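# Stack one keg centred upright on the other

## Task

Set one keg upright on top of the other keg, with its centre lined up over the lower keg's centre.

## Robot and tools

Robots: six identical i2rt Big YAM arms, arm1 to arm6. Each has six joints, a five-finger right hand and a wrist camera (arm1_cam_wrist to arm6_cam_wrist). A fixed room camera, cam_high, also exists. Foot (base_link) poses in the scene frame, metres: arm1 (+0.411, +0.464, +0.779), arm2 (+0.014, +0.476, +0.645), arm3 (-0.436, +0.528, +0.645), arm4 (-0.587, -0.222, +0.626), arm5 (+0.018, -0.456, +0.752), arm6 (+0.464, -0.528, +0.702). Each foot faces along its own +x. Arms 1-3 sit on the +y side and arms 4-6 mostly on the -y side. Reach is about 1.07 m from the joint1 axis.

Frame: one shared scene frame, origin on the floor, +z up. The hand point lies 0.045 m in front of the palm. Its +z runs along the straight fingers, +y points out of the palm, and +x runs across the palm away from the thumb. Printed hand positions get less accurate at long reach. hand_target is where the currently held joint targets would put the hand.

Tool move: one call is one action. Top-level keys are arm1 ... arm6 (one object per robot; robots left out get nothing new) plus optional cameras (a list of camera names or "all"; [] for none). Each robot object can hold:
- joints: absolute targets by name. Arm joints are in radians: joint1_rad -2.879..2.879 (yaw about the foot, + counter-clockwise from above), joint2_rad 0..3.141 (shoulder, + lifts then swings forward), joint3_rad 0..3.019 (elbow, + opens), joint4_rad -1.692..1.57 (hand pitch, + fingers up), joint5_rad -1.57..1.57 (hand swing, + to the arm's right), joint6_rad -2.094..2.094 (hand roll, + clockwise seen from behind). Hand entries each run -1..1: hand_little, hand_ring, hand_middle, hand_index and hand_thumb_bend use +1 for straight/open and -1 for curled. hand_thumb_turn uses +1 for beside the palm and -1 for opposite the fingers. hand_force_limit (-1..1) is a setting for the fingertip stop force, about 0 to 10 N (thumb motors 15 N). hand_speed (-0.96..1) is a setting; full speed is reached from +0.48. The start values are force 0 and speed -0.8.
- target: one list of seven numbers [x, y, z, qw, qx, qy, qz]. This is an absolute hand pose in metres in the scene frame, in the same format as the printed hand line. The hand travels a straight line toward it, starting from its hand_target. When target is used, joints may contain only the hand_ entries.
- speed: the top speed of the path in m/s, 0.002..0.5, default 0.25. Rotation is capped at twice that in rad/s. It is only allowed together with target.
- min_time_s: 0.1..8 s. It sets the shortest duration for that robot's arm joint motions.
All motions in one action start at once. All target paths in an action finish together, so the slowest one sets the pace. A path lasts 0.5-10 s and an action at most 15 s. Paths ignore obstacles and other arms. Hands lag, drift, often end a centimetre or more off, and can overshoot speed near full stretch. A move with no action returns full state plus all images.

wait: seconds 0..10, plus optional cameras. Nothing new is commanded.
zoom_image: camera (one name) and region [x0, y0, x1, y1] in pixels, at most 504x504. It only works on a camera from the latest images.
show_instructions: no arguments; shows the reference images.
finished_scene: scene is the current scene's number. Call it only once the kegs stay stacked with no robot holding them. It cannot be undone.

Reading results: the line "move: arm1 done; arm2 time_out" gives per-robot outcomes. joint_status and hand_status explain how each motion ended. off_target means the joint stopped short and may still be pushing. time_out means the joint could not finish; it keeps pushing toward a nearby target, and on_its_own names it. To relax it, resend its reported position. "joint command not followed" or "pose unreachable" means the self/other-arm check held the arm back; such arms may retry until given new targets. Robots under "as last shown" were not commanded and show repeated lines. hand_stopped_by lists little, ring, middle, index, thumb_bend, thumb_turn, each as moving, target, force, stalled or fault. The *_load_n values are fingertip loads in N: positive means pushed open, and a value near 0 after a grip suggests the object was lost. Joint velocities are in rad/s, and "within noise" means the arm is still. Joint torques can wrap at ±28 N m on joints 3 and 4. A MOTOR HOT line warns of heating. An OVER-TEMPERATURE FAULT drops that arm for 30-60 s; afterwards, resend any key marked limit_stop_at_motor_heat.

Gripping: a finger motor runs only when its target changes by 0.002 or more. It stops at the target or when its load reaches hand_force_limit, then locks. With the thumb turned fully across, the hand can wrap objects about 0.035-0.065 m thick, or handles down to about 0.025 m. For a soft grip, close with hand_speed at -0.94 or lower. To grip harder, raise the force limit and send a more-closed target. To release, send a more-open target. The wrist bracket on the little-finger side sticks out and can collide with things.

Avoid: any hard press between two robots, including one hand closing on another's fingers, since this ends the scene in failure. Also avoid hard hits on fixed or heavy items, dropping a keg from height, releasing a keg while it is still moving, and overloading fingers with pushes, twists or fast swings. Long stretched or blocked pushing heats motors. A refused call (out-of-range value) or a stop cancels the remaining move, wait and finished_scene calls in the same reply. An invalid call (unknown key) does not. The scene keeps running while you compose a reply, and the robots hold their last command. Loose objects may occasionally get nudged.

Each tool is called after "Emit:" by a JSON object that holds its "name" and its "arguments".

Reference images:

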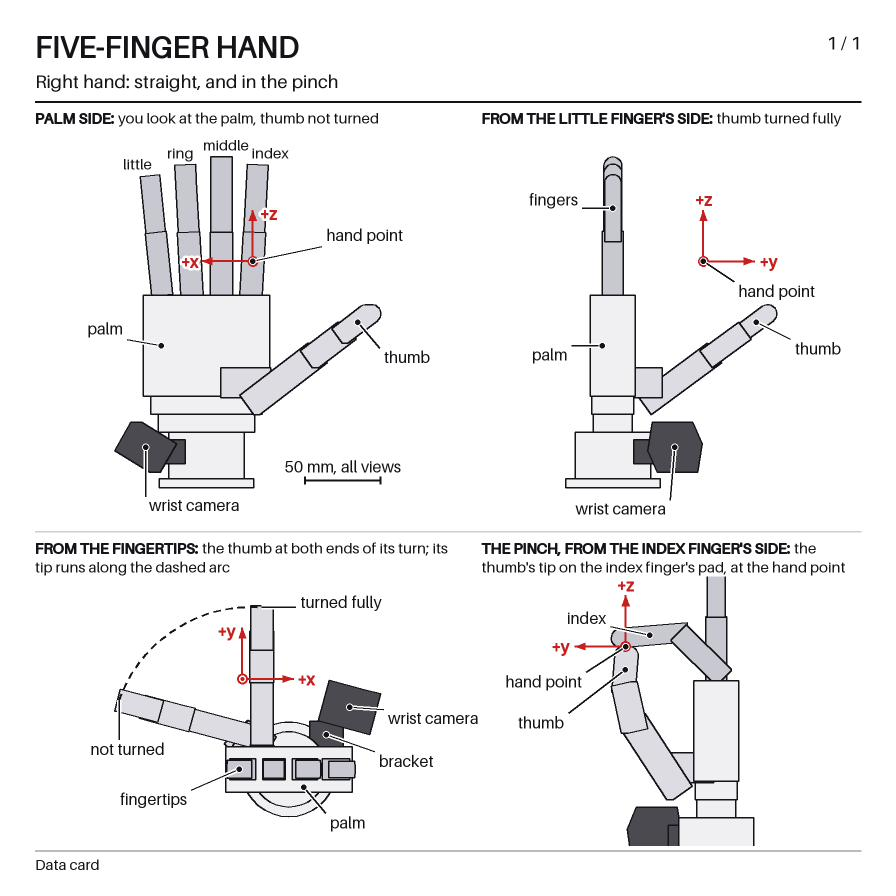

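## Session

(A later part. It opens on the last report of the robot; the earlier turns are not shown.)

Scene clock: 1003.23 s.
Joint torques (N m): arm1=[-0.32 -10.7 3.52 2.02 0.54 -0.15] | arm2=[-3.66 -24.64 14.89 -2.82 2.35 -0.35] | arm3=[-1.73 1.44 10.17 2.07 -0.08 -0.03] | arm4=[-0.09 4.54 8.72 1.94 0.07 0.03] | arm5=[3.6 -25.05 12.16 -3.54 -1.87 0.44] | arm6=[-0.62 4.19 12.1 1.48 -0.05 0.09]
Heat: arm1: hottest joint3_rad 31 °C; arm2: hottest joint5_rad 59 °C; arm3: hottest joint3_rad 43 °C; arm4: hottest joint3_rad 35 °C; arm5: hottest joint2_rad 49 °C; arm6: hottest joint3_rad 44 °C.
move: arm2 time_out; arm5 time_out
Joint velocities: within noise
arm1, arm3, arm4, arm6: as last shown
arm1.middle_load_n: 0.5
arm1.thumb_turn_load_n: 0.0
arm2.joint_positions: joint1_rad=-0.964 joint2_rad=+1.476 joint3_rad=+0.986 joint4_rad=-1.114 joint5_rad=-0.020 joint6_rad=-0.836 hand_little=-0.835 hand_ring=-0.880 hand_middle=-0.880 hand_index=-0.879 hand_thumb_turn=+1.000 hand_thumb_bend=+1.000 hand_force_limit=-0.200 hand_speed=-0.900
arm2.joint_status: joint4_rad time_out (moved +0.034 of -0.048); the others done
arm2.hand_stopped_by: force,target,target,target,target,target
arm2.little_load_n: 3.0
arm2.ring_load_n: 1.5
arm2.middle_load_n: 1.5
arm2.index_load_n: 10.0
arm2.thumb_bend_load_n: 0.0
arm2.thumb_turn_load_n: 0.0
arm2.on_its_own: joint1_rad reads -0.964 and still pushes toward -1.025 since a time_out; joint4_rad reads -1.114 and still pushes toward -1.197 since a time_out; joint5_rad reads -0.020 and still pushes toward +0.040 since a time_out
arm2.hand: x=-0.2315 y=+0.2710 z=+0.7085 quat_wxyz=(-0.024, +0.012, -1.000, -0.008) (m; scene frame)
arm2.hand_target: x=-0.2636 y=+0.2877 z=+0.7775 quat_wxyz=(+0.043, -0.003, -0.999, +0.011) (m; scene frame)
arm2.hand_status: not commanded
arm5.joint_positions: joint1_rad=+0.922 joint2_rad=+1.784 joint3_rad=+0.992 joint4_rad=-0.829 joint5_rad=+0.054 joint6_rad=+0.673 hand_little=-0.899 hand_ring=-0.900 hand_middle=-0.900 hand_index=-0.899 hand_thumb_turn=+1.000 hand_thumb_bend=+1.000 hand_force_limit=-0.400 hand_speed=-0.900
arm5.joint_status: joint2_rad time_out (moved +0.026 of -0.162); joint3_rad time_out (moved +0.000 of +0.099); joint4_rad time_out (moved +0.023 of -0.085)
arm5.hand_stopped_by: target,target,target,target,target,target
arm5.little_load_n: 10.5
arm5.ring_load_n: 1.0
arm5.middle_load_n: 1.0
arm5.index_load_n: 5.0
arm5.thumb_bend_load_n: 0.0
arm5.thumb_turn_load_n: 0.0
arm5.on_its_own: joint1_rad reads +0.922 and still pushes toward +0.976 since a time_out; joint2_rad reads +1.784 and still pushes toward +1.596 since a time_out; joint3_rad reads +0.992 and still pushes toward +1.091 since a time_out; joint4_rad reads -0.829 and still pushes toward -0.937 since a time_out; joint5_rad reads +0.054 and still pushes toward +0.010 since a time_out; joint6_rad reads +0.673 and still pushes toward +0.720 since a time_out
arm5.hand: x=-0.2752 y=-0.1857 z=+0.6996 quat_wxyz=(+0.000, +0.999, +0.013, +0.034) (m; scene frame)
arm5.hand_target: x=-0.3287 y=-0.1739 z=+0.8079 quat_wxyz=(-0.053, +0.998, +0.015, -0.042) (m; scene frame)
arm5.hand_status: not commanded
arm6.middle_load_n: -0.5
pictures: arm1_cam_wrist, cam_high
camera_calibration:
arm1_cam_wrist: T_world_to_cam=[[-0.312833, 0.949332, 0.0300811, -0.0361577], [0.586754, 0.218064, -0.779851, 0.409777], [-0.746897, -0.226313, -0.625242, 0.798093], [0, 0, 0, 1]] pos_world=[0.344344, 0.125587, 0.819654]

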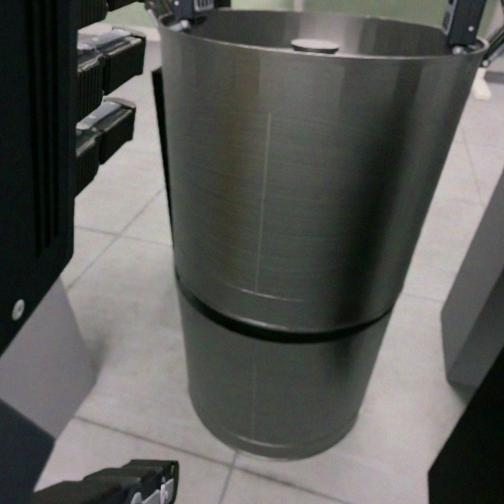

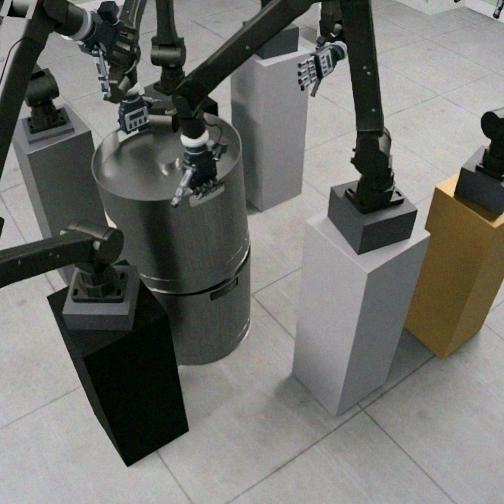

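Emit:
{"name": "move", "arguments": {"arm2": {"joints": {"joint1_rad": -1.016, "joint2_rad": 1.354, "joint3_rad": 1.040, "joint4_rad": -1.167, "joint6_rad": -0.861}, "min_time_s": 2}, "arm5": {"joints": {"joint1_rad": 0.967, "joint2_rad": 1.615, "joint3_rad": 1.077, "joint4_rad": -0.905, "joint6_rad": 0.711}, "min_time_s": 2}, "cameras": ["cam_high", "arm1_cam_wrist"]}}

Emit:
{"name": "zoom_image", "arguments": {"camera": "arm1_cam_wrist", "region": [100, 200, 420, 480]}}

Emit:
{"name": "zoom_image", "arguments": {"camera": "cam_high", "region": [100, 150, 300, 370]}}

Scene clock: 1024.00 s.
Joint torques (N m): arm1=[-0.62 -10.64 3.6 2 0.57 -0.16] | arm2=[-2.96 -23.65 13.61 -1.98 2.35 -0.31] | arm3=[-1.49 1.38 10.17 2.09 -0.09 -0.03] | arm4=[0.15 4.54 8.68 1.88 0.06 0.02] | arm5=[2.96 -23.77 11.19 -2.55 -1.86 0.35] | arm6=[-0.79 3.96 12.08 1.47 -0.03 0.12]
Heat: arm1: hottest joint3_rad 31 °C; arm2: hottest joint5_rad 60 °C; arm3: hottest joint3_rad 43 °C; arm4: hottest joint3_rad 35 °C; arm5: hottest joint3_rad 48 °C; arm6: hottest joint3_rad 44 °C.
move: arm2 time_out; arm5 time_out
Joint velocities: within noise
arm1, arm3, arm4, arm6: as last shown
arm1.middle_load_n: 0.0
arm2.joint_positions: joint1_rad=-0.964 joint2_rad=+1.476 joint3_rad=+0.979 joint4_rad=-1.109 joint5_rad=-0.020 joint6_rad=-0.832 hand_little=-0.835 hand_ring=-0.880 hand_middle=-0.880 hand_index=-0.879 hand_thumb_turn=+1.000 hand_thumb_bend=+1.000 hand_force_limit=-0.200 hand_speed=-0.900
arm2.joint_status: joint1_rad time_out (moved +0.000 of -0.052); joint4_rad time_out (moved +0.006 of -0.053); the others done
arm2.hand_stopped_by: force,target,target,target,target,target
arm2.little_load_n: 1.5
arm2.ring_load_n: 1.0
arm2.middle_load_n: 0.5
arm2.index_load_n: 9.5
arm2.thumb_bend_load_n: 0.0
arm2.thumb_turn_load_n: 0.0
arm2.on_its_own: joint1_rad reads -0.964 and still pushes toward -1.016 since a time_out; joint4_rad reads -1.109 and still pushes toward -1.167 since a time_out; joint5_rad reads -0.020 and still pushes toward +0.040 since a time_out
arm2.hand: x=-0.2301 y=+0.2720 z=+0.7063 quat_wxyz=(-0.025, +0.010, -1.000, -0.008) (m; scene frame)
arm2.hand_target: x=-0.2611 y=+0.2851 z=+0.7661 quat_wxyz=(+0.042, -0.002, -0.999, +0.010) (m; scene frame)
arm2.hand_status: not commanded
arm5.joint_positions: joint1_rad=+0.922 joint2_rad=+1.785 joint3_rad=+0.992 joint4_rad=-0.825 joint5_rad=+0.054 joint6_rad=+0.673 hand_little=-0.899 hand_ring=-0.900 hand_middle=-0.900 hand_index=-0.899 hand_thumb_turn=+1.000 hand_thumb_bend=+1.000 hand_force_limit=-0.400 hand_speed=-0.900
arm5.joint_status: joint2_rad time_out (moved +0.000 of -0.169); joint4_rad time_out (moved +0.004 of -0.076); joint6_rad time_out (moved +0.000 of +0.038); the others done
arm5.hand_stopped_by: target,target,target,target,target,target
arm5.little_load_n: 10.0
arm5.ring_load_n: 1.0
arm5.middle_load_n: 0.5
arm5.index_load_n: 4.5
arm5.thumb_bend_load_n: 0.0
arm5.thumb_turn_load_n: 0.0
arm5.on_its_own: joint2_rad reads +1.785 and still pushes toward +1.615 since a time_out; joint4_rad reads -0.825 and still pushes toward -0.905 since a time_out; joint5_rad reads +0.054 and still pushes toward +0.010 since a time_out; joint6_rad reads +0.673 and still pushes toward +0.711 since a time_out
arm5.hand: x=-0.2758 y=-0.1849 z=+0.6993 quat_wxyz=(-0.001, +0.999, +0.013, +0.033) (m; scene frame)
arm5.hand_target: x=-0.3260 y=-0.1705 z=+0.7951 quat_wxyz=(-0.053, +0.998, +0.015, -0.041) (m; scene frame)
arm5.hand_status: not commanded
arm6.middle_load_n: 0.0
pictures: arm1_cam_wrist, cam_high
camera_calibration:
arm1_cam_wrist: T_world_to_cam=[[-0.312833, 0.949332, 0.0300811, -0.0361577], [0.586754, 0.218064, -0.779851, 0.409777], [-0.746897, -0.226313, -0.625242, 0.798093], [0, 0, 0, 1]] pos_world=[0.344344, 0.125587, 0.819654]

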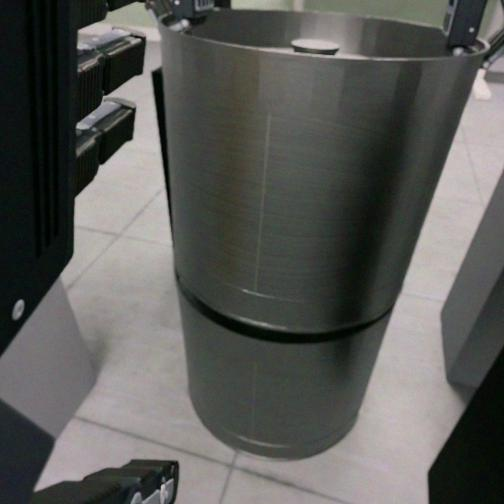

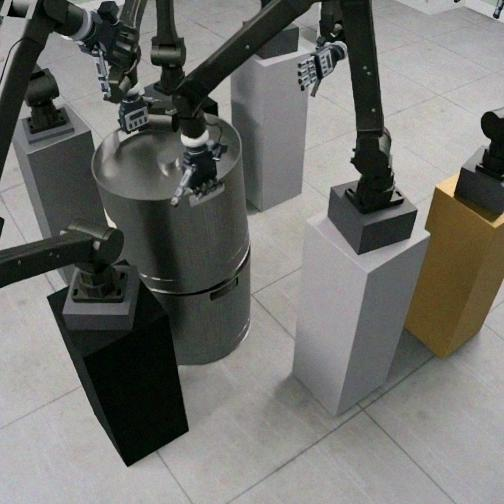

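Scaled by 1.575.

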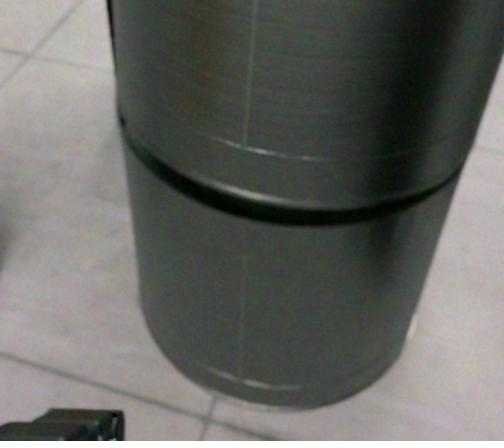

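Scaled by 2.291.

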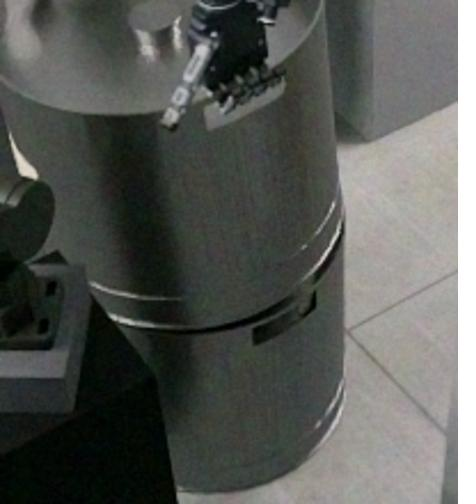

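Emit:
{"name": "move", "arguments": {"arm2": {"target": [-0.2301, 0.2720, 0.701, 0.025, -0.010, 0.9996, 0.008], "speed": 0.04}, "arm5": {"target": [-0.2758, -0.1849, 0.694, -0.001, 0.999, 0.013, 0.033], "speed": 0.04}, "cameras": ["cam_high", "arm1_cam_wrist", "arm2_cam_wrist", "arm5_cam_wrist"]}}

Emit:
{"name": "zoom_image", "arguments": {"camera": "arm1_cam_wrist", "region": [100, 200, 420, 480]}}

Emit:
{"name": "zoom_image", "arguments": {"camera": "cam_high", "region": [100, 150, 300, 370]}}

Scene clock: 1045.43 s.
Joint torques (N m): arm1=[-0.44 -10.64 3.54 1.94 0.56 -0.13] | arm2=[0.26 -13.22 9.95 -0.64 0.68 -0.17] | arm3=[-1.73 1.61 10.15 2.1 -0.08 -0.03] | arm4=[-0.09 4.72 8.69 1.91 0.07 0.01] | arm5=[0.5 -14.51 5.93 -0.55 -0.35 0.1] | arm6=[-1.03 4.31 12.08 1.68 0 0.11]
Heat: arm1: hottest joint3_rad 31 °C; arm2: hottest joint5_rad 58 °C; arm3: hottest joint3_rad 43 °C; arm4: hottest joint3_rad 35 °C; arm5: hottest joint3_rad 47 °C; arm6: hottest joint3_rad 44 °C.
move: arm2 off_target; arm5 off_target
Joint velocities: arm1=[within noise] | arm2=[within noise] | arm3=[within noise] | arm4=[-0.005 -0.015 -0.007 0.012 -0.154 -0.007] | arm5=[within noise] | arm6=[within noise]
arm1, arm3, arm4, arm6: as last shown
arm2.joint_positions: joint1_rad=-0.955 joint2_rad=+1.492 joint3_rad=+0.949 joint4_rad=-1.074 joint5_rad=-0.039 joint6_rad=-0.817 hand_little=-0.835 hand_ring=-0.880 hand_middle=-0.880 hand_index=-0.879 hand_thumb_turn=+1.000 hand_thumb_bend=+1.000 hand_force_limit=-0.200 hand_speed=-0.900
arm2.joint_status: not commanded
arm2.hand_stopped_by: force,target,target,target,target,target
arm2.little_load_n: 0.5
arm2.ring_load_n: 0.0
arm2.middle_load_n: 0.0
arm2.index_load_n: 2.5
arm2.thumb_bend_load_n: 0.0
arm2.thumb_turn_load_n: 0.0
arm2.hand: x=-0.2207 y=+0.2707 z=+0.6913 quat_wxyz=(-0.035, +0.006, -0.999, -0.005) (m; scene frame)
arm2.hand_target: x=-0.2299 y=+0.2720 z=+0.7009 quat_wxyz=(-0.025, +0.010, -1.000, -0.008) (m; scene frame)
arm2.hand_status: off_target (0.014 m and 1.3 deg from the pose sent, 0.005 m and 0.0 deg at the start)
arm3.little_load_n: 0.5
arm5.joint_positions: joint1_rad=+0.914 joint2_rad=+1.832 joint3_rad=+0.972 joint4_rad=-0.789 joint5_rad=+0.063 joint6_rad=+0.661 hand_little=-0.899 hand_ring=-0.900 hand_middle=-0.900 hand_index=-0.900 hand_thumb_turn=+1.000 hand_thumb_bend=+1.000 hand_force_limit=-0.400 hand_speed=-0.900
arm5.joint_status: not commanded
arm5.hand_stopped_by: target,target,target,target,target,target
arm5.little_load_n: 4.5
arm5.ring_load_n: 0.5
arm5.middle_load_n: 0.0
arm5.index_load_n: 0.0
arm5.thumb_bend_load_n: 0.0
arm5.thumb_turn_load_n: 0.0
arm5.hand: x=-0.2647 y=-0.1902 z=+0.6752 quat_wxyz=(+0.009, +0.999, +0.015, +0.046) (m; scene frame)
arm5.hand_target: x=-0.2755 y=-0.1852 z=+0.6935 quat_wxyz=(-0.001, +0.999, +0.013, +0.033) (m; scene frame)
arm5.hand_status: off_target (0.022 m and 1.9 deg from the pose sent, 0.005 m and 0.1 deg at the start; pose on its path clipped on 6 of 100 steps)
pictures: arm1_cam_wrist, arm2_cam_wrist, arm5_cam_wrist, cam_high
camera_calibration:
arm1_cam_wrist: T_world_to_cam=[[-0.312833, 0.949332, 0.0300811, -0.0361577], [0.586754, 0.218064, -0.779851, 0.409777], [-0.746897, -0.226313, -0.625242, 0.798093], [0, 0, 0, 1]] pos_world=[0.344344, 0.125587, 0.819654]
arm2_cam_wrist: T_world_to_cam=[[-0.236821, 0.971098, -0.0297292, -0.288439], [0.818858, 0.215975, 0.531814, -0.238932], [0.522865, 0.101601, -0.846339, 0.792264], [0, 0, 0, 1]] pos_world=[-0.286904, 0.251212, 0.789016]
arm5_cam_wrist: T_world_to_cam=[[0.236916, -0.964616, 0.115697, -0.202849], [-0.871361, -0.158311, 0.464401, -0.576535], [-0.429653, -0.210838, -0.878035, 0.548087], [0, 0, 0, 1]] pos_world=[-0.218825, -0.171386, 0.772452]

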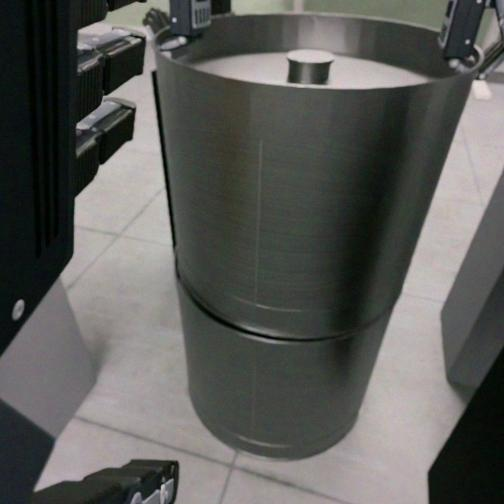

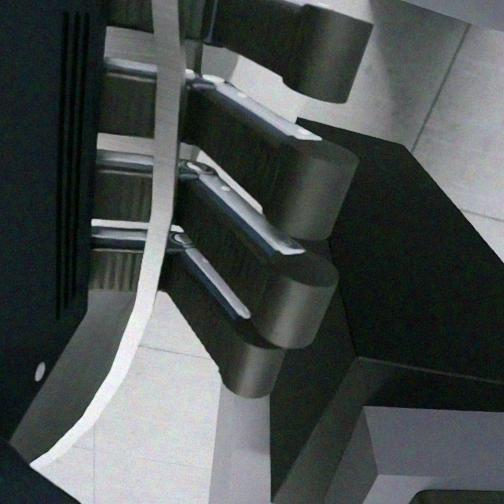

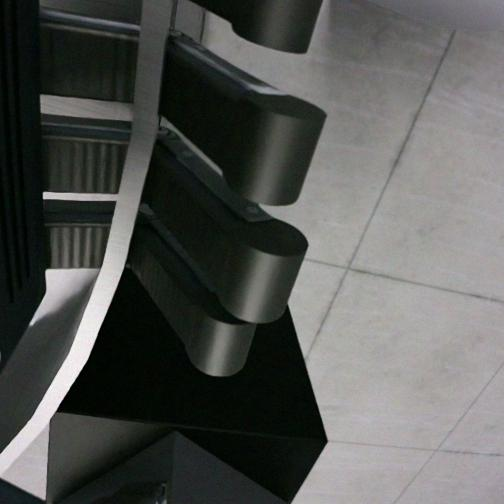

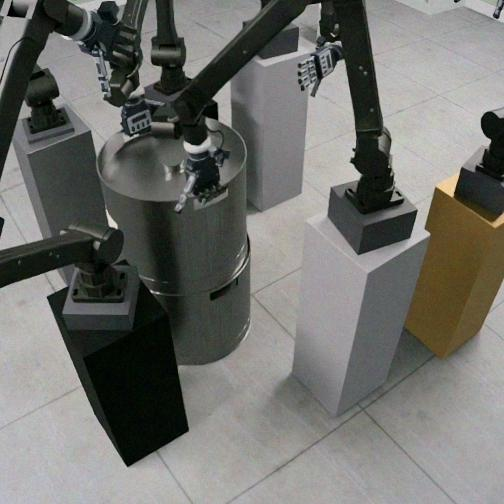

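Scaled by 1.575.

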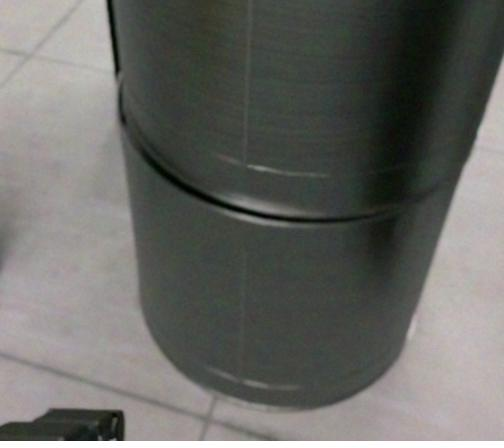

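Scaled by 2.291.

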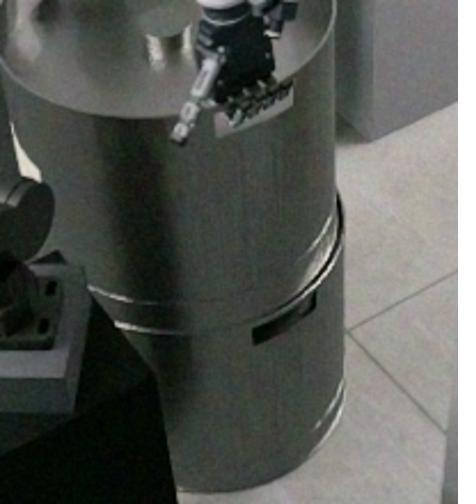

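Emit:
{"name": "wait", "arguments": {"seconds": 0.1, "cameras": ["arm3_cam_wrist", "arm4_cam_wrist", "arm6_cam_wrist", "arm1_cam_wrist"]}}

Emit:
{"name": "zoom_image", "arguments": {"camera": "arm4_cam_wrist", "region": [20, 200, 320, 440]}}

Emit:
{"name": "zoom_image", "arguments": {"camera": "arm3_cam_wrist", "region": [80, 230, 360, 504]}}

Scene clock: 1083.27 s.
Joint torques (N m): arm1=[-0.32 -10.75 3.54 1.89 0.54 -0.15] | arm2=[0.26 -13.22 9.94 -0.64 0.68 -0.17] | arm3=[-1.73 1.49 10.17 2.04 -0.09 -0.03] | arm4=[0.03 4.48 8.73 1.94 0.06 0.02] | arm5=[0.38 -14.51 5.91 -0.55 -0.35 0.1] | arm6=[-0.97 3.9 12.03 1.62 -0.05 0.11]
Heat: arm1: hottest joint3_rad 31 °C; arm2: hottest joint5_rad 47 °C; arm3: hottest joint3_rad 43 °C; arm4: hottest joint3_rad 35 °C; arm5: hottest joint2_rad 40 °C; arm6: hottest joint3_rad 44 °C.
Joint velocities: within noise
arm1.joint_positions: joint1_rad=+0.200 joint2_rad=+1.995 joint3_rad=+0.579 joint4_rad=+0.909 joint5_rad=+1.388 joint6_rad=-0.843 hand_little=+1.000 hand_ring=+1.000 hand_middle=+1.000 hand_index=+1.000 hand_thumb_turn=+1.000 hand_thumb_bend=+1.000 hand_force_limit=+0.000 hand_speed=-0.800
arm1.joint_status: not commanded
arm1.hand_stopped_by: target,target,target,target,target,target
arm1.little_load_n: 0.0
arm1.ring_load_n: 0.0
arm1.middle_load_n: 0.0
arm1.index_load_n: 0.0
arm1.thumb_bend_load_n: 0.0
arm1.thumb_turn_load_n: 0.5
arm1.hand: x=+0.2522 y=+0.1023 z=+0.7535 quat_wxyz=(+0.655, +0.013, -0.737, +0.166) (m; scene frame)
arm1.hand_target: x=+0.2500 y=+0.1001 z=+0.7501 quat_wxyz=(+0.657, +0.012, -0.736, +0.163) (m; scene frame)
arm1.hand_status: not commanded
arm2.joint_positions: joint1_rad=-0.955 joint2_rad=+1.492 joint3_rad=+0.949 joint4_rad=-1.074 joint5_rad=-0.039 joint6_rad=-0.817 hand_little=-0.835 hand_ring=-0.880 hand_middle=-0.880 hand_index=-0.879 hand_thumb_turn=+1.000 hand_thumb_bend=+1.000 hand_force_limit=-0.200 hand_speed=-0.900
arm2.joint_status: not commanded
arm2.hand_stopped_by: force,target,target,target,target,target
arm2.little_load_n: 0.0
arm2.ring_load_n: 0.0
arm2.middle_load_n: 0.0
arm2.index_load_n: 2.5
arm2.thumb_bend_load_n: -0.5
arm2.thumb_turn_load_n: 0.0
arm2.hand: x=-0.2207 y=+0.2707 z=+0.6913 quat_wxyz=(-0.035, +0.006, -0.999, -0.005) (m; scene frame)
arm2.hand_target: x=-0.2299 y=+0.2720 z=+0.7009 quat_wxyz=(-0.025, +0.010, -1.000, -0.008) (m; scene frame)
arm2.hand_status: off_target (0.014 m and 1.3 deg from the pose sent, 0.005 m and 0.0 deg at the start)
arm3.joint_positions: joint1_rad=+0.150 joint2_rad=+0.607 joint3_rad=+1.465 joint4_rad=-1.236 joint5_rad=+0.200 joint6_rad=-0.950 hand_little=+1.000 hand_ring=+1.000 hand_middle=+1.000 hand_index=+1.000 hand_thumb_turn=+1.000 hand_thumb_bend=+1.000 hand_force_limit=+0.000 hand_speed=-0.800
arm3.joint_status: not commanded
arm3.hand_stopped_by: target,target,target,target,target,target
arm3.little_load_n: 0.0
arm3.ring_load_n: 0.0
arm3.middle_load_n: 0.0
arm3.index_load_n: 0.0
arm3.thumb_bend_load_n: 0.5
arm3.thumb_turn_load_n: 0.0
arm3.hand: x=-0.5114 y=+0.3085 z=+1.1831 quat_wxyz=(+0.328, +0.322, -0.762, +0.456) (m; scene frame)
arm3.hand_target: x=-0.5115 y=+0.3110 z=+1.1926 quat_wxyz=(+0.331, +0.318, -0.757, +0.465) (m; scene frame)
arm3.hand_status: not commanded
arm4.joint_positions: joint1_rad=-0.400 joint2_rad=+0.547 joint3_rad=+1.325 joint4_rad=-1.416 joint5_rad=-0.050 joint6_rad=-1.450 hand_little=+1.000 hand_ring=+1.000 hand_middle=+1.000 hand_index=+1.000 hand_thumb_turn=+1.000 hand_thumb_bend=+1.000 hand_force_limit=+0.000 hand_speed=-0.800
arm4.joint_status: not commanded
arm4.hand_stopped_by: target,target,target,target,target,target
arm4.little_load_n: 0.0
arm4.ring_load_n: 0.0
arm4.middle_load_n: 0.0
arm4.index_load_n: 0.0
arm4.thumb_bend_load_n: 0.0
arm4.thumb_turn_load_n: 0.0
arm4.hand: x=-0.3904 y=-0.1555 z=+1.0879 quat_wxyz=(-0.169, +0.870, +0.202, +0.416) (m; scene frame)
arm4.hand_target: x=-0.3904 y=-0.1556 z=+1.1005 quat_wxyz=(-0.173, +0.864, +0.201, +0.429) (m; scene frame)
arm4.hand_status: not commanded
arm5.joint_positions: joint1_rad=+0.914 joint2_rad=+1.832 joint3_rad=+0.972 joint4_rad=-0.789 joint5_rad=+0.063 joint6_rad=+0.661 hand_little=-0.899 hand_ring=-0.900 hand_middle=-0.900 hand_index=-0.900 hand_thumb_turn=+1.000 hand_thumb_bend=+1.000 hand_force_limit=-0.400 hand_speed=-0.900
arm5.joint_status: not commanded
arm5.hand_stopped_by: target,target,target,target,target,target
arm5.little_load_n: 4.5
arm5.ring_load_n: 1.0
arm5.middle_load_n: 0.0
arm5.index_load_n: 0.0
arm5.thumb_bend_load_n: 0.0
arm5.thumb_turn_load_n: 0.0
arm5.hand: x=-0.2647 y=-0.1902 z=+0.6752 quat_wxyz=(+0.009, +0.999, +0.015, +0.046) (m; scene frame)
arm5.hand_target: x=-0.2755 y=-0.1852 z=+0.6935 quat_wxyz=(-0.001, +0.999, +0.013, +0.033) (m; scene frame)
arm5.hand_status: off_target (0.022 m and 1.9 deg from the pose sent, 0.005 m and 0.1 deg at the start; pose on its path clipped on 6 of 100 steps)
arm6.joint_positions: joint1_rad=-0.403 joint2_rad=+0.544 joint3_rad=+1.287 joint4_rad=-1.504 joint5_rad=-0.203 joint6_rad=-0.963 hand_little=+1.000 hand_ring=+1.000 hand_middle=+1.000 hand_index=+1.000 hand_thumb_turn=+1.000 hand_thumb_bend=+1.000 hand_force_limit=+0.000 hand_speed=-0.800
arm6.joint_status: not commanded
arm6.hand_stopped_by: target,target,target,target,target,target
arm6.little_load_n: 0.0
arm6.ring_load_n: 0.0
arm6.middle_load_n: 0.0
arm6.index_load_n: 0.0
arm6.thumb_bend_load_n: 0.0
arm6.thumb_turn_load_n: 0.0
arm6.hand: x=+0.4880 y=-0.3640 z=+1.1167 quat_wxyz=(-0.385, +0.827, +0.387, +0.132) (m; scene frame)
arm6.hand_target: x=+0.4873 y=-0.3648 z=+1.1293 quat_wxyz=(-0.391, +0.827, +0.381, +0.133) (m; scene frame)
arm6.hand_status: not commanded
wait: 0.10 s; at rest from the start
pictures: arm1_cam_wrist, arm3_cam_wrist, arm4_cam_wrist, arm6_cam_wrist
camera_calibration:
arm1_cam_wrist: T_world_to_cam=[[-0.312833, 0.949332, 0.0300811, -0.0361577], [0.586754, 0.218064, -0.779851, 0.409777], [-0.746897, -0.226313, -0.625242, 0.798093], [0, 0, 0, 1]] pos_world=[0.344344, 0.125587, 0.819654]
arm6_cam_wrist: T_world_to_cam=[[0.879366, -0.28823, -0.378996, -0.113877], [-0.383703, -0.900274, -0.205619, 0.093259], [-0.281935, 0.326237, -0.902265, 1.38095], [0, 0, 0, 1]] pos_world=[0.52526, -0.39938, 1.222]

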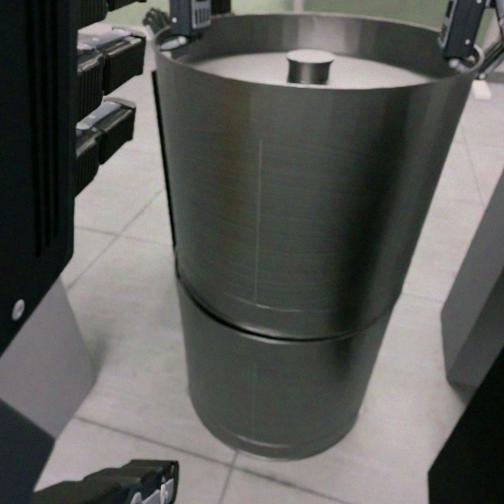

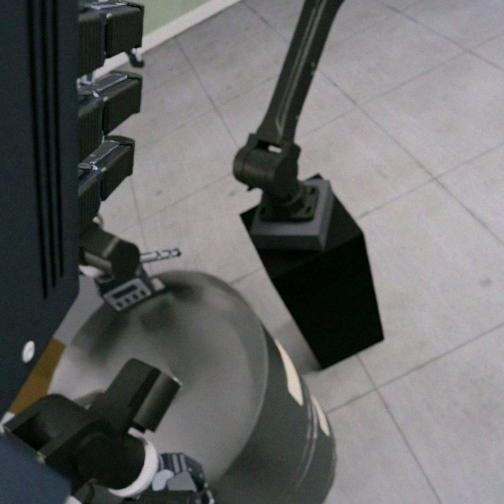

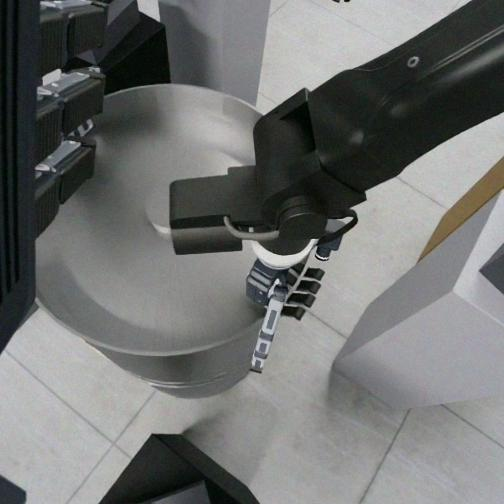

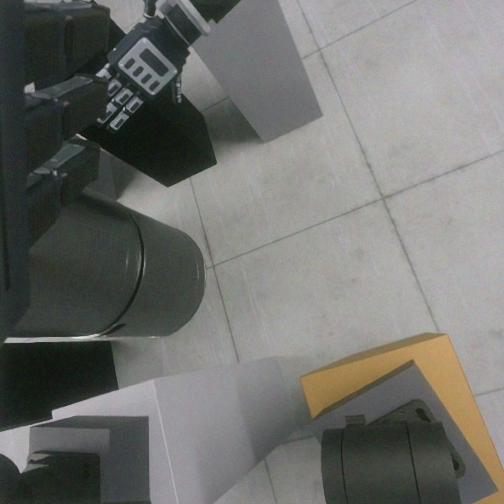

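Scaled by 1.680.

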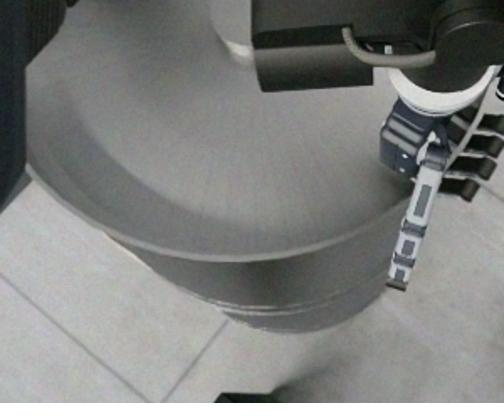

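Scaled by 1.800.

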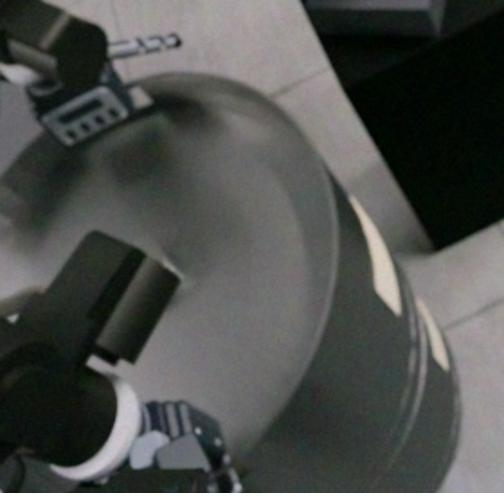

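Emit:
{"name": "zoom_image", "arguments": {"camera": "arm6_cam_wrist", "region": [20, 170, 220, 370]}}

Emit:
{"name": "zoom_image", "arguments": {"camera": "arm1_cam_wrist", "region": [140, 200, 440, 400]}}

Scaled by 2.520.

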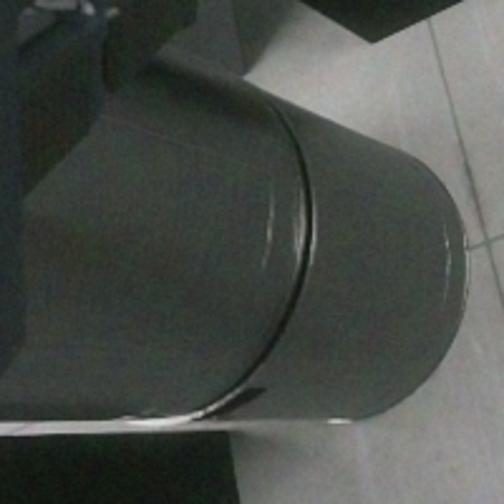

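Scaled by 1.680.

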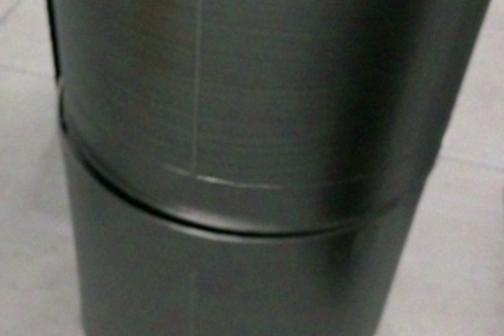

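Emit:
{"name": "move", "arguments": {"arm2": {"target": [-0.2249, 0.2715, 0.688, 0.030, -0.008, 0.9995, 0.007], "speed": 0.03}, "arm5": {"target": [-0.2700, -0.1880, 0.674, -0.005, 0.999, 0.014, 0.038], "speed": 0.03}, "cameras": ["cam_high", "arm1_cam_wrist", "arm6_cam_wrist"]}}

Emit:
{"name": "zoom_image", "arguments": {"camera": "arm1_cam_wrist", "region": [140, 200, 440, 400]}}

Emit:
{"name": "zoom_image", "arguments": {"camera": "cam_high", "region": [100, 150, 300, 370]}}

Scene clock: 1102.17 s.
Joint torques (N m): arm1=[-0.38 -10.58 3.56 2 0.55 -0.15] | arm2=[0.67 -11.93 7.95 0.29 0.26 -0.09] | arm3=[-1.49 1.32 10.14 2.09 -0.11 -0.05] | arm4=[0.09 4.6 8.66 1.88 0.06 0.02] | arm5=[0.5 -12.4 4.46 0.68 0.11 0.05] | arm6=[-0.09 3.84 12.08 1.55 -0.03 0.12]
Heat: arm1: hottest joint3_rad 31 °C; arm2: hottest joint5_rad 44 °C; arm3: hottest joint3_rad 43 °C; arm4: hottest joint3_rad 35 °C; arm5: hottest joint2_rad 39 °C; arm6: hottest joint3_rad 44 °C.
move: arm2 done; arm5 done
Joint velocities: within noise
arm1, arm3, arm4, arm6: as last shown
arm1.thumb_turn_load_n: 0.0
arm2.joint_positions: joint1_rad=-0.955 joint2_rad=+1.493 joint3_rad=+0.949 joint4_rad=-1.069 joint5_rad=-0.037 joint6_rad=-0.817 hand_little=-0.835 hand_ring=-0.880 hand_middle=-0.880 hand_index=-0.880 hand_thumb_turn=+1.000 hand_thumb_bend=+1.000 hand_force_limit=-0.200 hand_speed=-0.900
arm2.joint_status: not commanded
arm2.hand_stopped_by: force,target,target,target,target,target
arm2.little_load_n: 0.0
arm2.ring_load_n: 0.5
arm2.middle_load_n: 0.0
arm2.index_load_n: 1.0
arm2.thumb_bend_load_n: 0.0
arm2.thumb_turn_load_n: 0.0
arm2.hand: x=-0.2219 y=+0.2700 z=+0.6905 quat_wxyz=(-0.033, +0.006, -0.999, -0.004) (m; scene frame)
arm2.hand_target: x=-0.2249 y=+0.2715 z=+0.6881 quat_wxyz=(-0.030, +0.008, -0.999, -0.007) (m; scene frame)
arm2.hand_status: done (0.004 m and 0.5 deg from the pose sent, 0.005 m and 0.7 deg at the start)
arm3.thumb_bend_load_n: 0.0
arm5.joint_positions: joint1_rad=+0.914 joint2_rad=+1.832 joint3_rad=+0.964 joint4_rad=-0.768 joint5_rad=+0.065 joint6_rad=+0.663 hand_little=-0.900 hand_ring=-0.900 hand_middle=-0.900 hand_index=-0.900 hand_thumb_turn=+1.000 hand_thumb_bend=+1.000 hand_force_limit=-0.400 hand_speed=-0.900
arm5.joint_status: not commanded
arm5.hand_stopped_by: target,target,target,target,target,target
arm5.little_load_n: 0.0
arm5.ring_load_n: 0.0
arm5.middle_load_n: 0.0
arm5.index_load_n: 0.0
arm5.thumb_bend_load_n: 0.0
arm5.thumb_turn_load_n: 0.0
arm5.hand: x=-0.2655 y=-0.1888 z=+0.6727 quat_wxyz=(+0.003, +0.999, +0.014, +0.043) (m; scene frame)
arm5.hand_target: x=-0.2701 y=-0.1880 z=+0.6741 quat_wxyz=(-0.005, +0.999, +0.014, +0.038) (m; scene frame)
arm5.hand_status: done (0.005 m and 1.1 deg from the pose sent, 0.006 m and 1.8 deg at the start)
arm6.little_load_n: 0.5
pictures: arm1_cam_wrist, arm6_cam_wrist, cam_high
camera_calibration:
arm1_cam_wrist: T_world_to_cam=[[-0.312833, 0.949332, 0.0300811, -0.0361577], [0.586754, 0.218064, -0.779851, 0.409777], [-0.746897, -0.226313, -0.625242, 0.798093], [0, 0, 0, 1]] pos_world=[0.344344, 0.125587, 0.819654]
arm6_cam_wrist: T_world_to_cam=[[0.879366, -0.28823, -0.378996, -0.113877], [-0.383703, -0.900274, -0.205619, 0.093259], [-0.281935, 0.326237, -0.902265, 1.38095], [0, 0, 0, 1]] pos_world=[0.52526, -0.39938, 1.222]

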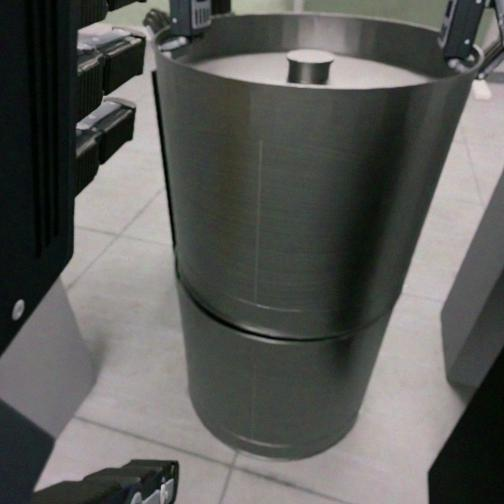

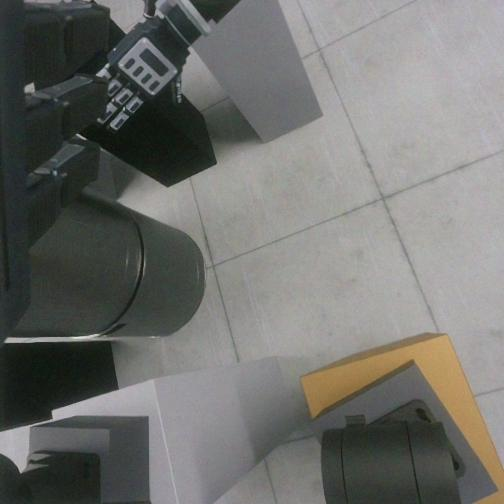

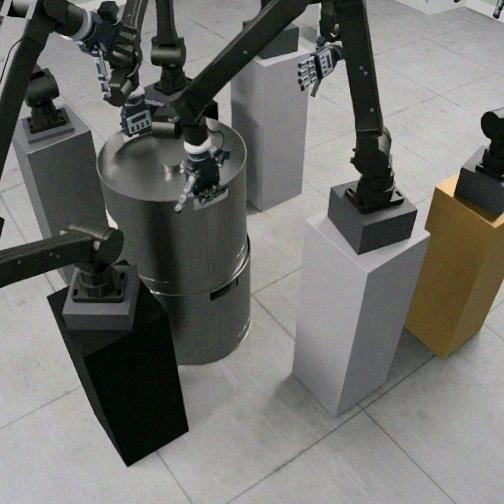

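Scaled by 1.680.

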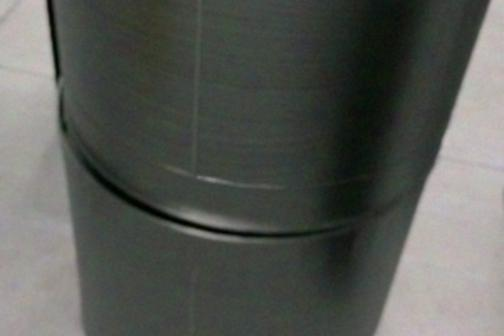

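Scaled by 2.291.

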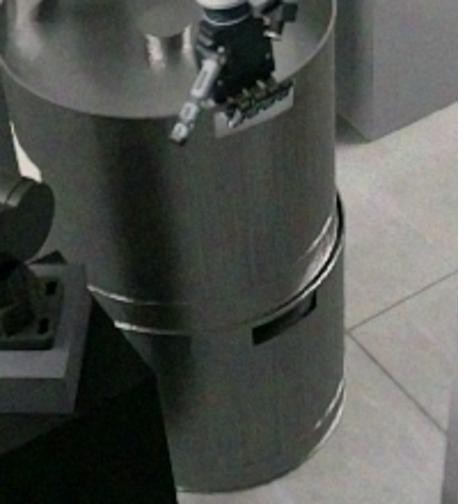

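Emit:
{"name": "move", "arguments": {"arm2": {"target": [-0.2235, 0.2710, 0.690, 0.020, -0.005, 0.9998, 0.005], "speed": 0.03, "joints": {"hand_speed": -0.7, "hand_little": -0.6, "hand_ring": -0.6, "hand_middle": -0.6, "hand_index": -0.6}}, "arm5": {"target": [-0.2690, -0.1890, 0.683, 0.0, 0.9996, 0.008, 0.028], "speed": 0.03, "joints": {"hand_speed": -0.7, "hand_little": -0.6, "hand_ring": -0.6, "hand_middle": -0.6, "hand_index": -0.6}}, "cameras": ["arm2_cam_wrist", "arm5_cam_wrist", "arm1_cam_wrist"]}}

Scene clock: 1191.27 s.
Joint torques (N m): arm1=[-0.44 -10.58 3.58 1.92 0.57 -0.15] | arm2=[1.2 -13.45 7.09 0.39 0.1 0.06] | arm3=[-1.79 1.61 10.22 2.13 -0.08 -0.03] | arm4=[0.21 4.6 8.72 1.88 0.07 0.03] | arm5=[-0.26 -12.45 4.29 0.2 -0.15 0.06] | arm6=[-0.62 4.13 12.12 1.5 -0.01 0.15]
Heat: arm1: hottest joint3_rad 30 °C; arm2: hottest joint3_rad 35 °C; arm3: hottest joint3_rad 43 °C; arm4: hottest joint3_rad 36 °C; arm5: hottest joint2_rad 35 °C; arm6: hottest joint3_rad 45 °C.
move: arm2 done; arm5 done
Joint velocities: within noise
arm1, arm3, arm4, arm6: as last shown
arm2.joint_positions: joint1_rad=-0.955 joint2_rad=+1.493 joint3_rad=+0.949 joint4_rad=-1.061 joint5_rad=-0.023 joint6_rad=-0.817 hand_little=-0.600 hand_ring=-0.600 hand_middle=-0.600 hand_index=-0.600 hand_thumb_turn=+1.000 hand_thumb_bend=+1.000 hand_force_limit=-0.200 hand_speed=-0.700
arm2.joint_status: all done
arm2.hand_stopped_by: target,target,target,target,target,target
arm2.little_load_n: 0.0
arm2.ring_load_n: 0.0
arm2.middle_load_n: 0.0
arm2.index_load_n: 0.0
arm2.thumb_bend_load_n: 0.0
arm2.thumb_turn_load_n: 0.0
arm2.hand: x=-0.2253 y=+0.2708 z=+0.6902 quat_wxyz=(-0.025, +0.006, -1.000, -0.007) (m; scene frame)
arm2.hand_target: x=-0.2236 y=+0.2710 z=+0.6901 quat_wxyz=(-0.020, +0.005, -1.000, -0.005) (m; scene frame)
arm2.hand_status: done (0.002 m and 0.7 deg from the pose sent, 0.002 m and 1.5 deg at the start)
arm5.joint_positions: joint1_rad=+0.914 joint2_rad=+1.812 joint3_rad=+0.962 joint4_rad=-0.766 joint5_rad=+0.049 joint6_rad=+0.664 hand_little=-0.600 hand_ring=-0.600 hand_middle=-0.600 hand_index=-0.600 hand_thumb_turn=+1.000 hand_thumb_bend=+1.000 hand_force_limit=-0.400 hand_speed=-0.700
arm5.joint_status: all done
arm5.hand_stopped_by: target,target,target,target,target,target
arm5.little_load_n: 0.0
arm5.ring_load_n: 0.0
arm5.middle_load_n: 0.0
arm5.index_load_n: 0.0
arm5.thumb_bend_load_n: 0.0
arm5.thumb_turn_load_n: 0.0
arm5.hand: x=-0.2702 y=-0.1879 z=+0.6803 quat_wxyz=(+0.000, +0.999, +0.013, +0.030) (m; scene frame)
arm5.hand_target: x=-0.2690 y=-0.1891 z=+0.6830 quat_wxyz=(+0.000, +1.000, +0.008, +0.028) (m; scene frame)
arm5.hand_status: done (0.003 m and 0.6 deg from the pose sent, 0.011 m and 1.9 deg at the start)
arm6.little_load_n: 0.0
pictures: arm1_cam_wrist, arm2_cam_wrist, arm5_cam_wrist
camera_calibration:
arm1_cam_wrist: T_world_to_cam=[[-0.312833, 0.949332, 0.0300811, -0.0361577], [0.586754, 0.218064, -0.779851, 0.409777], [-0.746897, -0.226313, -0.625242, 0.798093], [0, 0, 0, 1]] pos_world=[0.344344, 0.125587, 0.819654]
arm2_cam_wrist: T_world_to_cam=[[-0.238114, 0.971006, -0.0211831, -0.29576], [0.829229, 0.214605, 0.516065, -0.220955], [0.505649, 0.105317, -0.856287, 0.795707], [0, 0, 0, 1]] pos_world=[-0.28955, 0.250801, 0.789116]
arm5_cam_wrist: T_world_to_cam=[[0.236914, -0.967254, 0.091063, -0.183611], [-0.856595, -0.163742, 0.48932, -0.597336], [-0.458386, -0.193931, -0.867337, 0.538744], [0, 0, 0, 1]] pos_world=[-0.221223, -0.170928, 0.776281]

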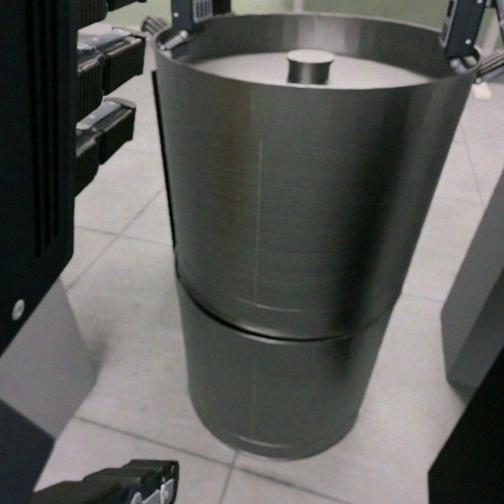

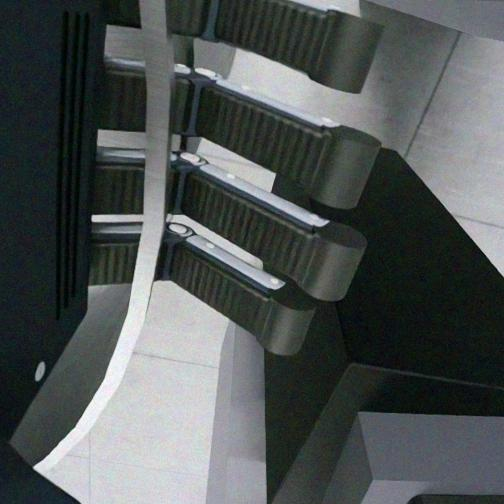

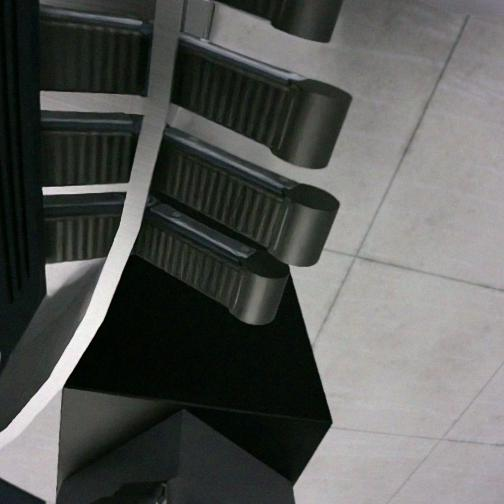

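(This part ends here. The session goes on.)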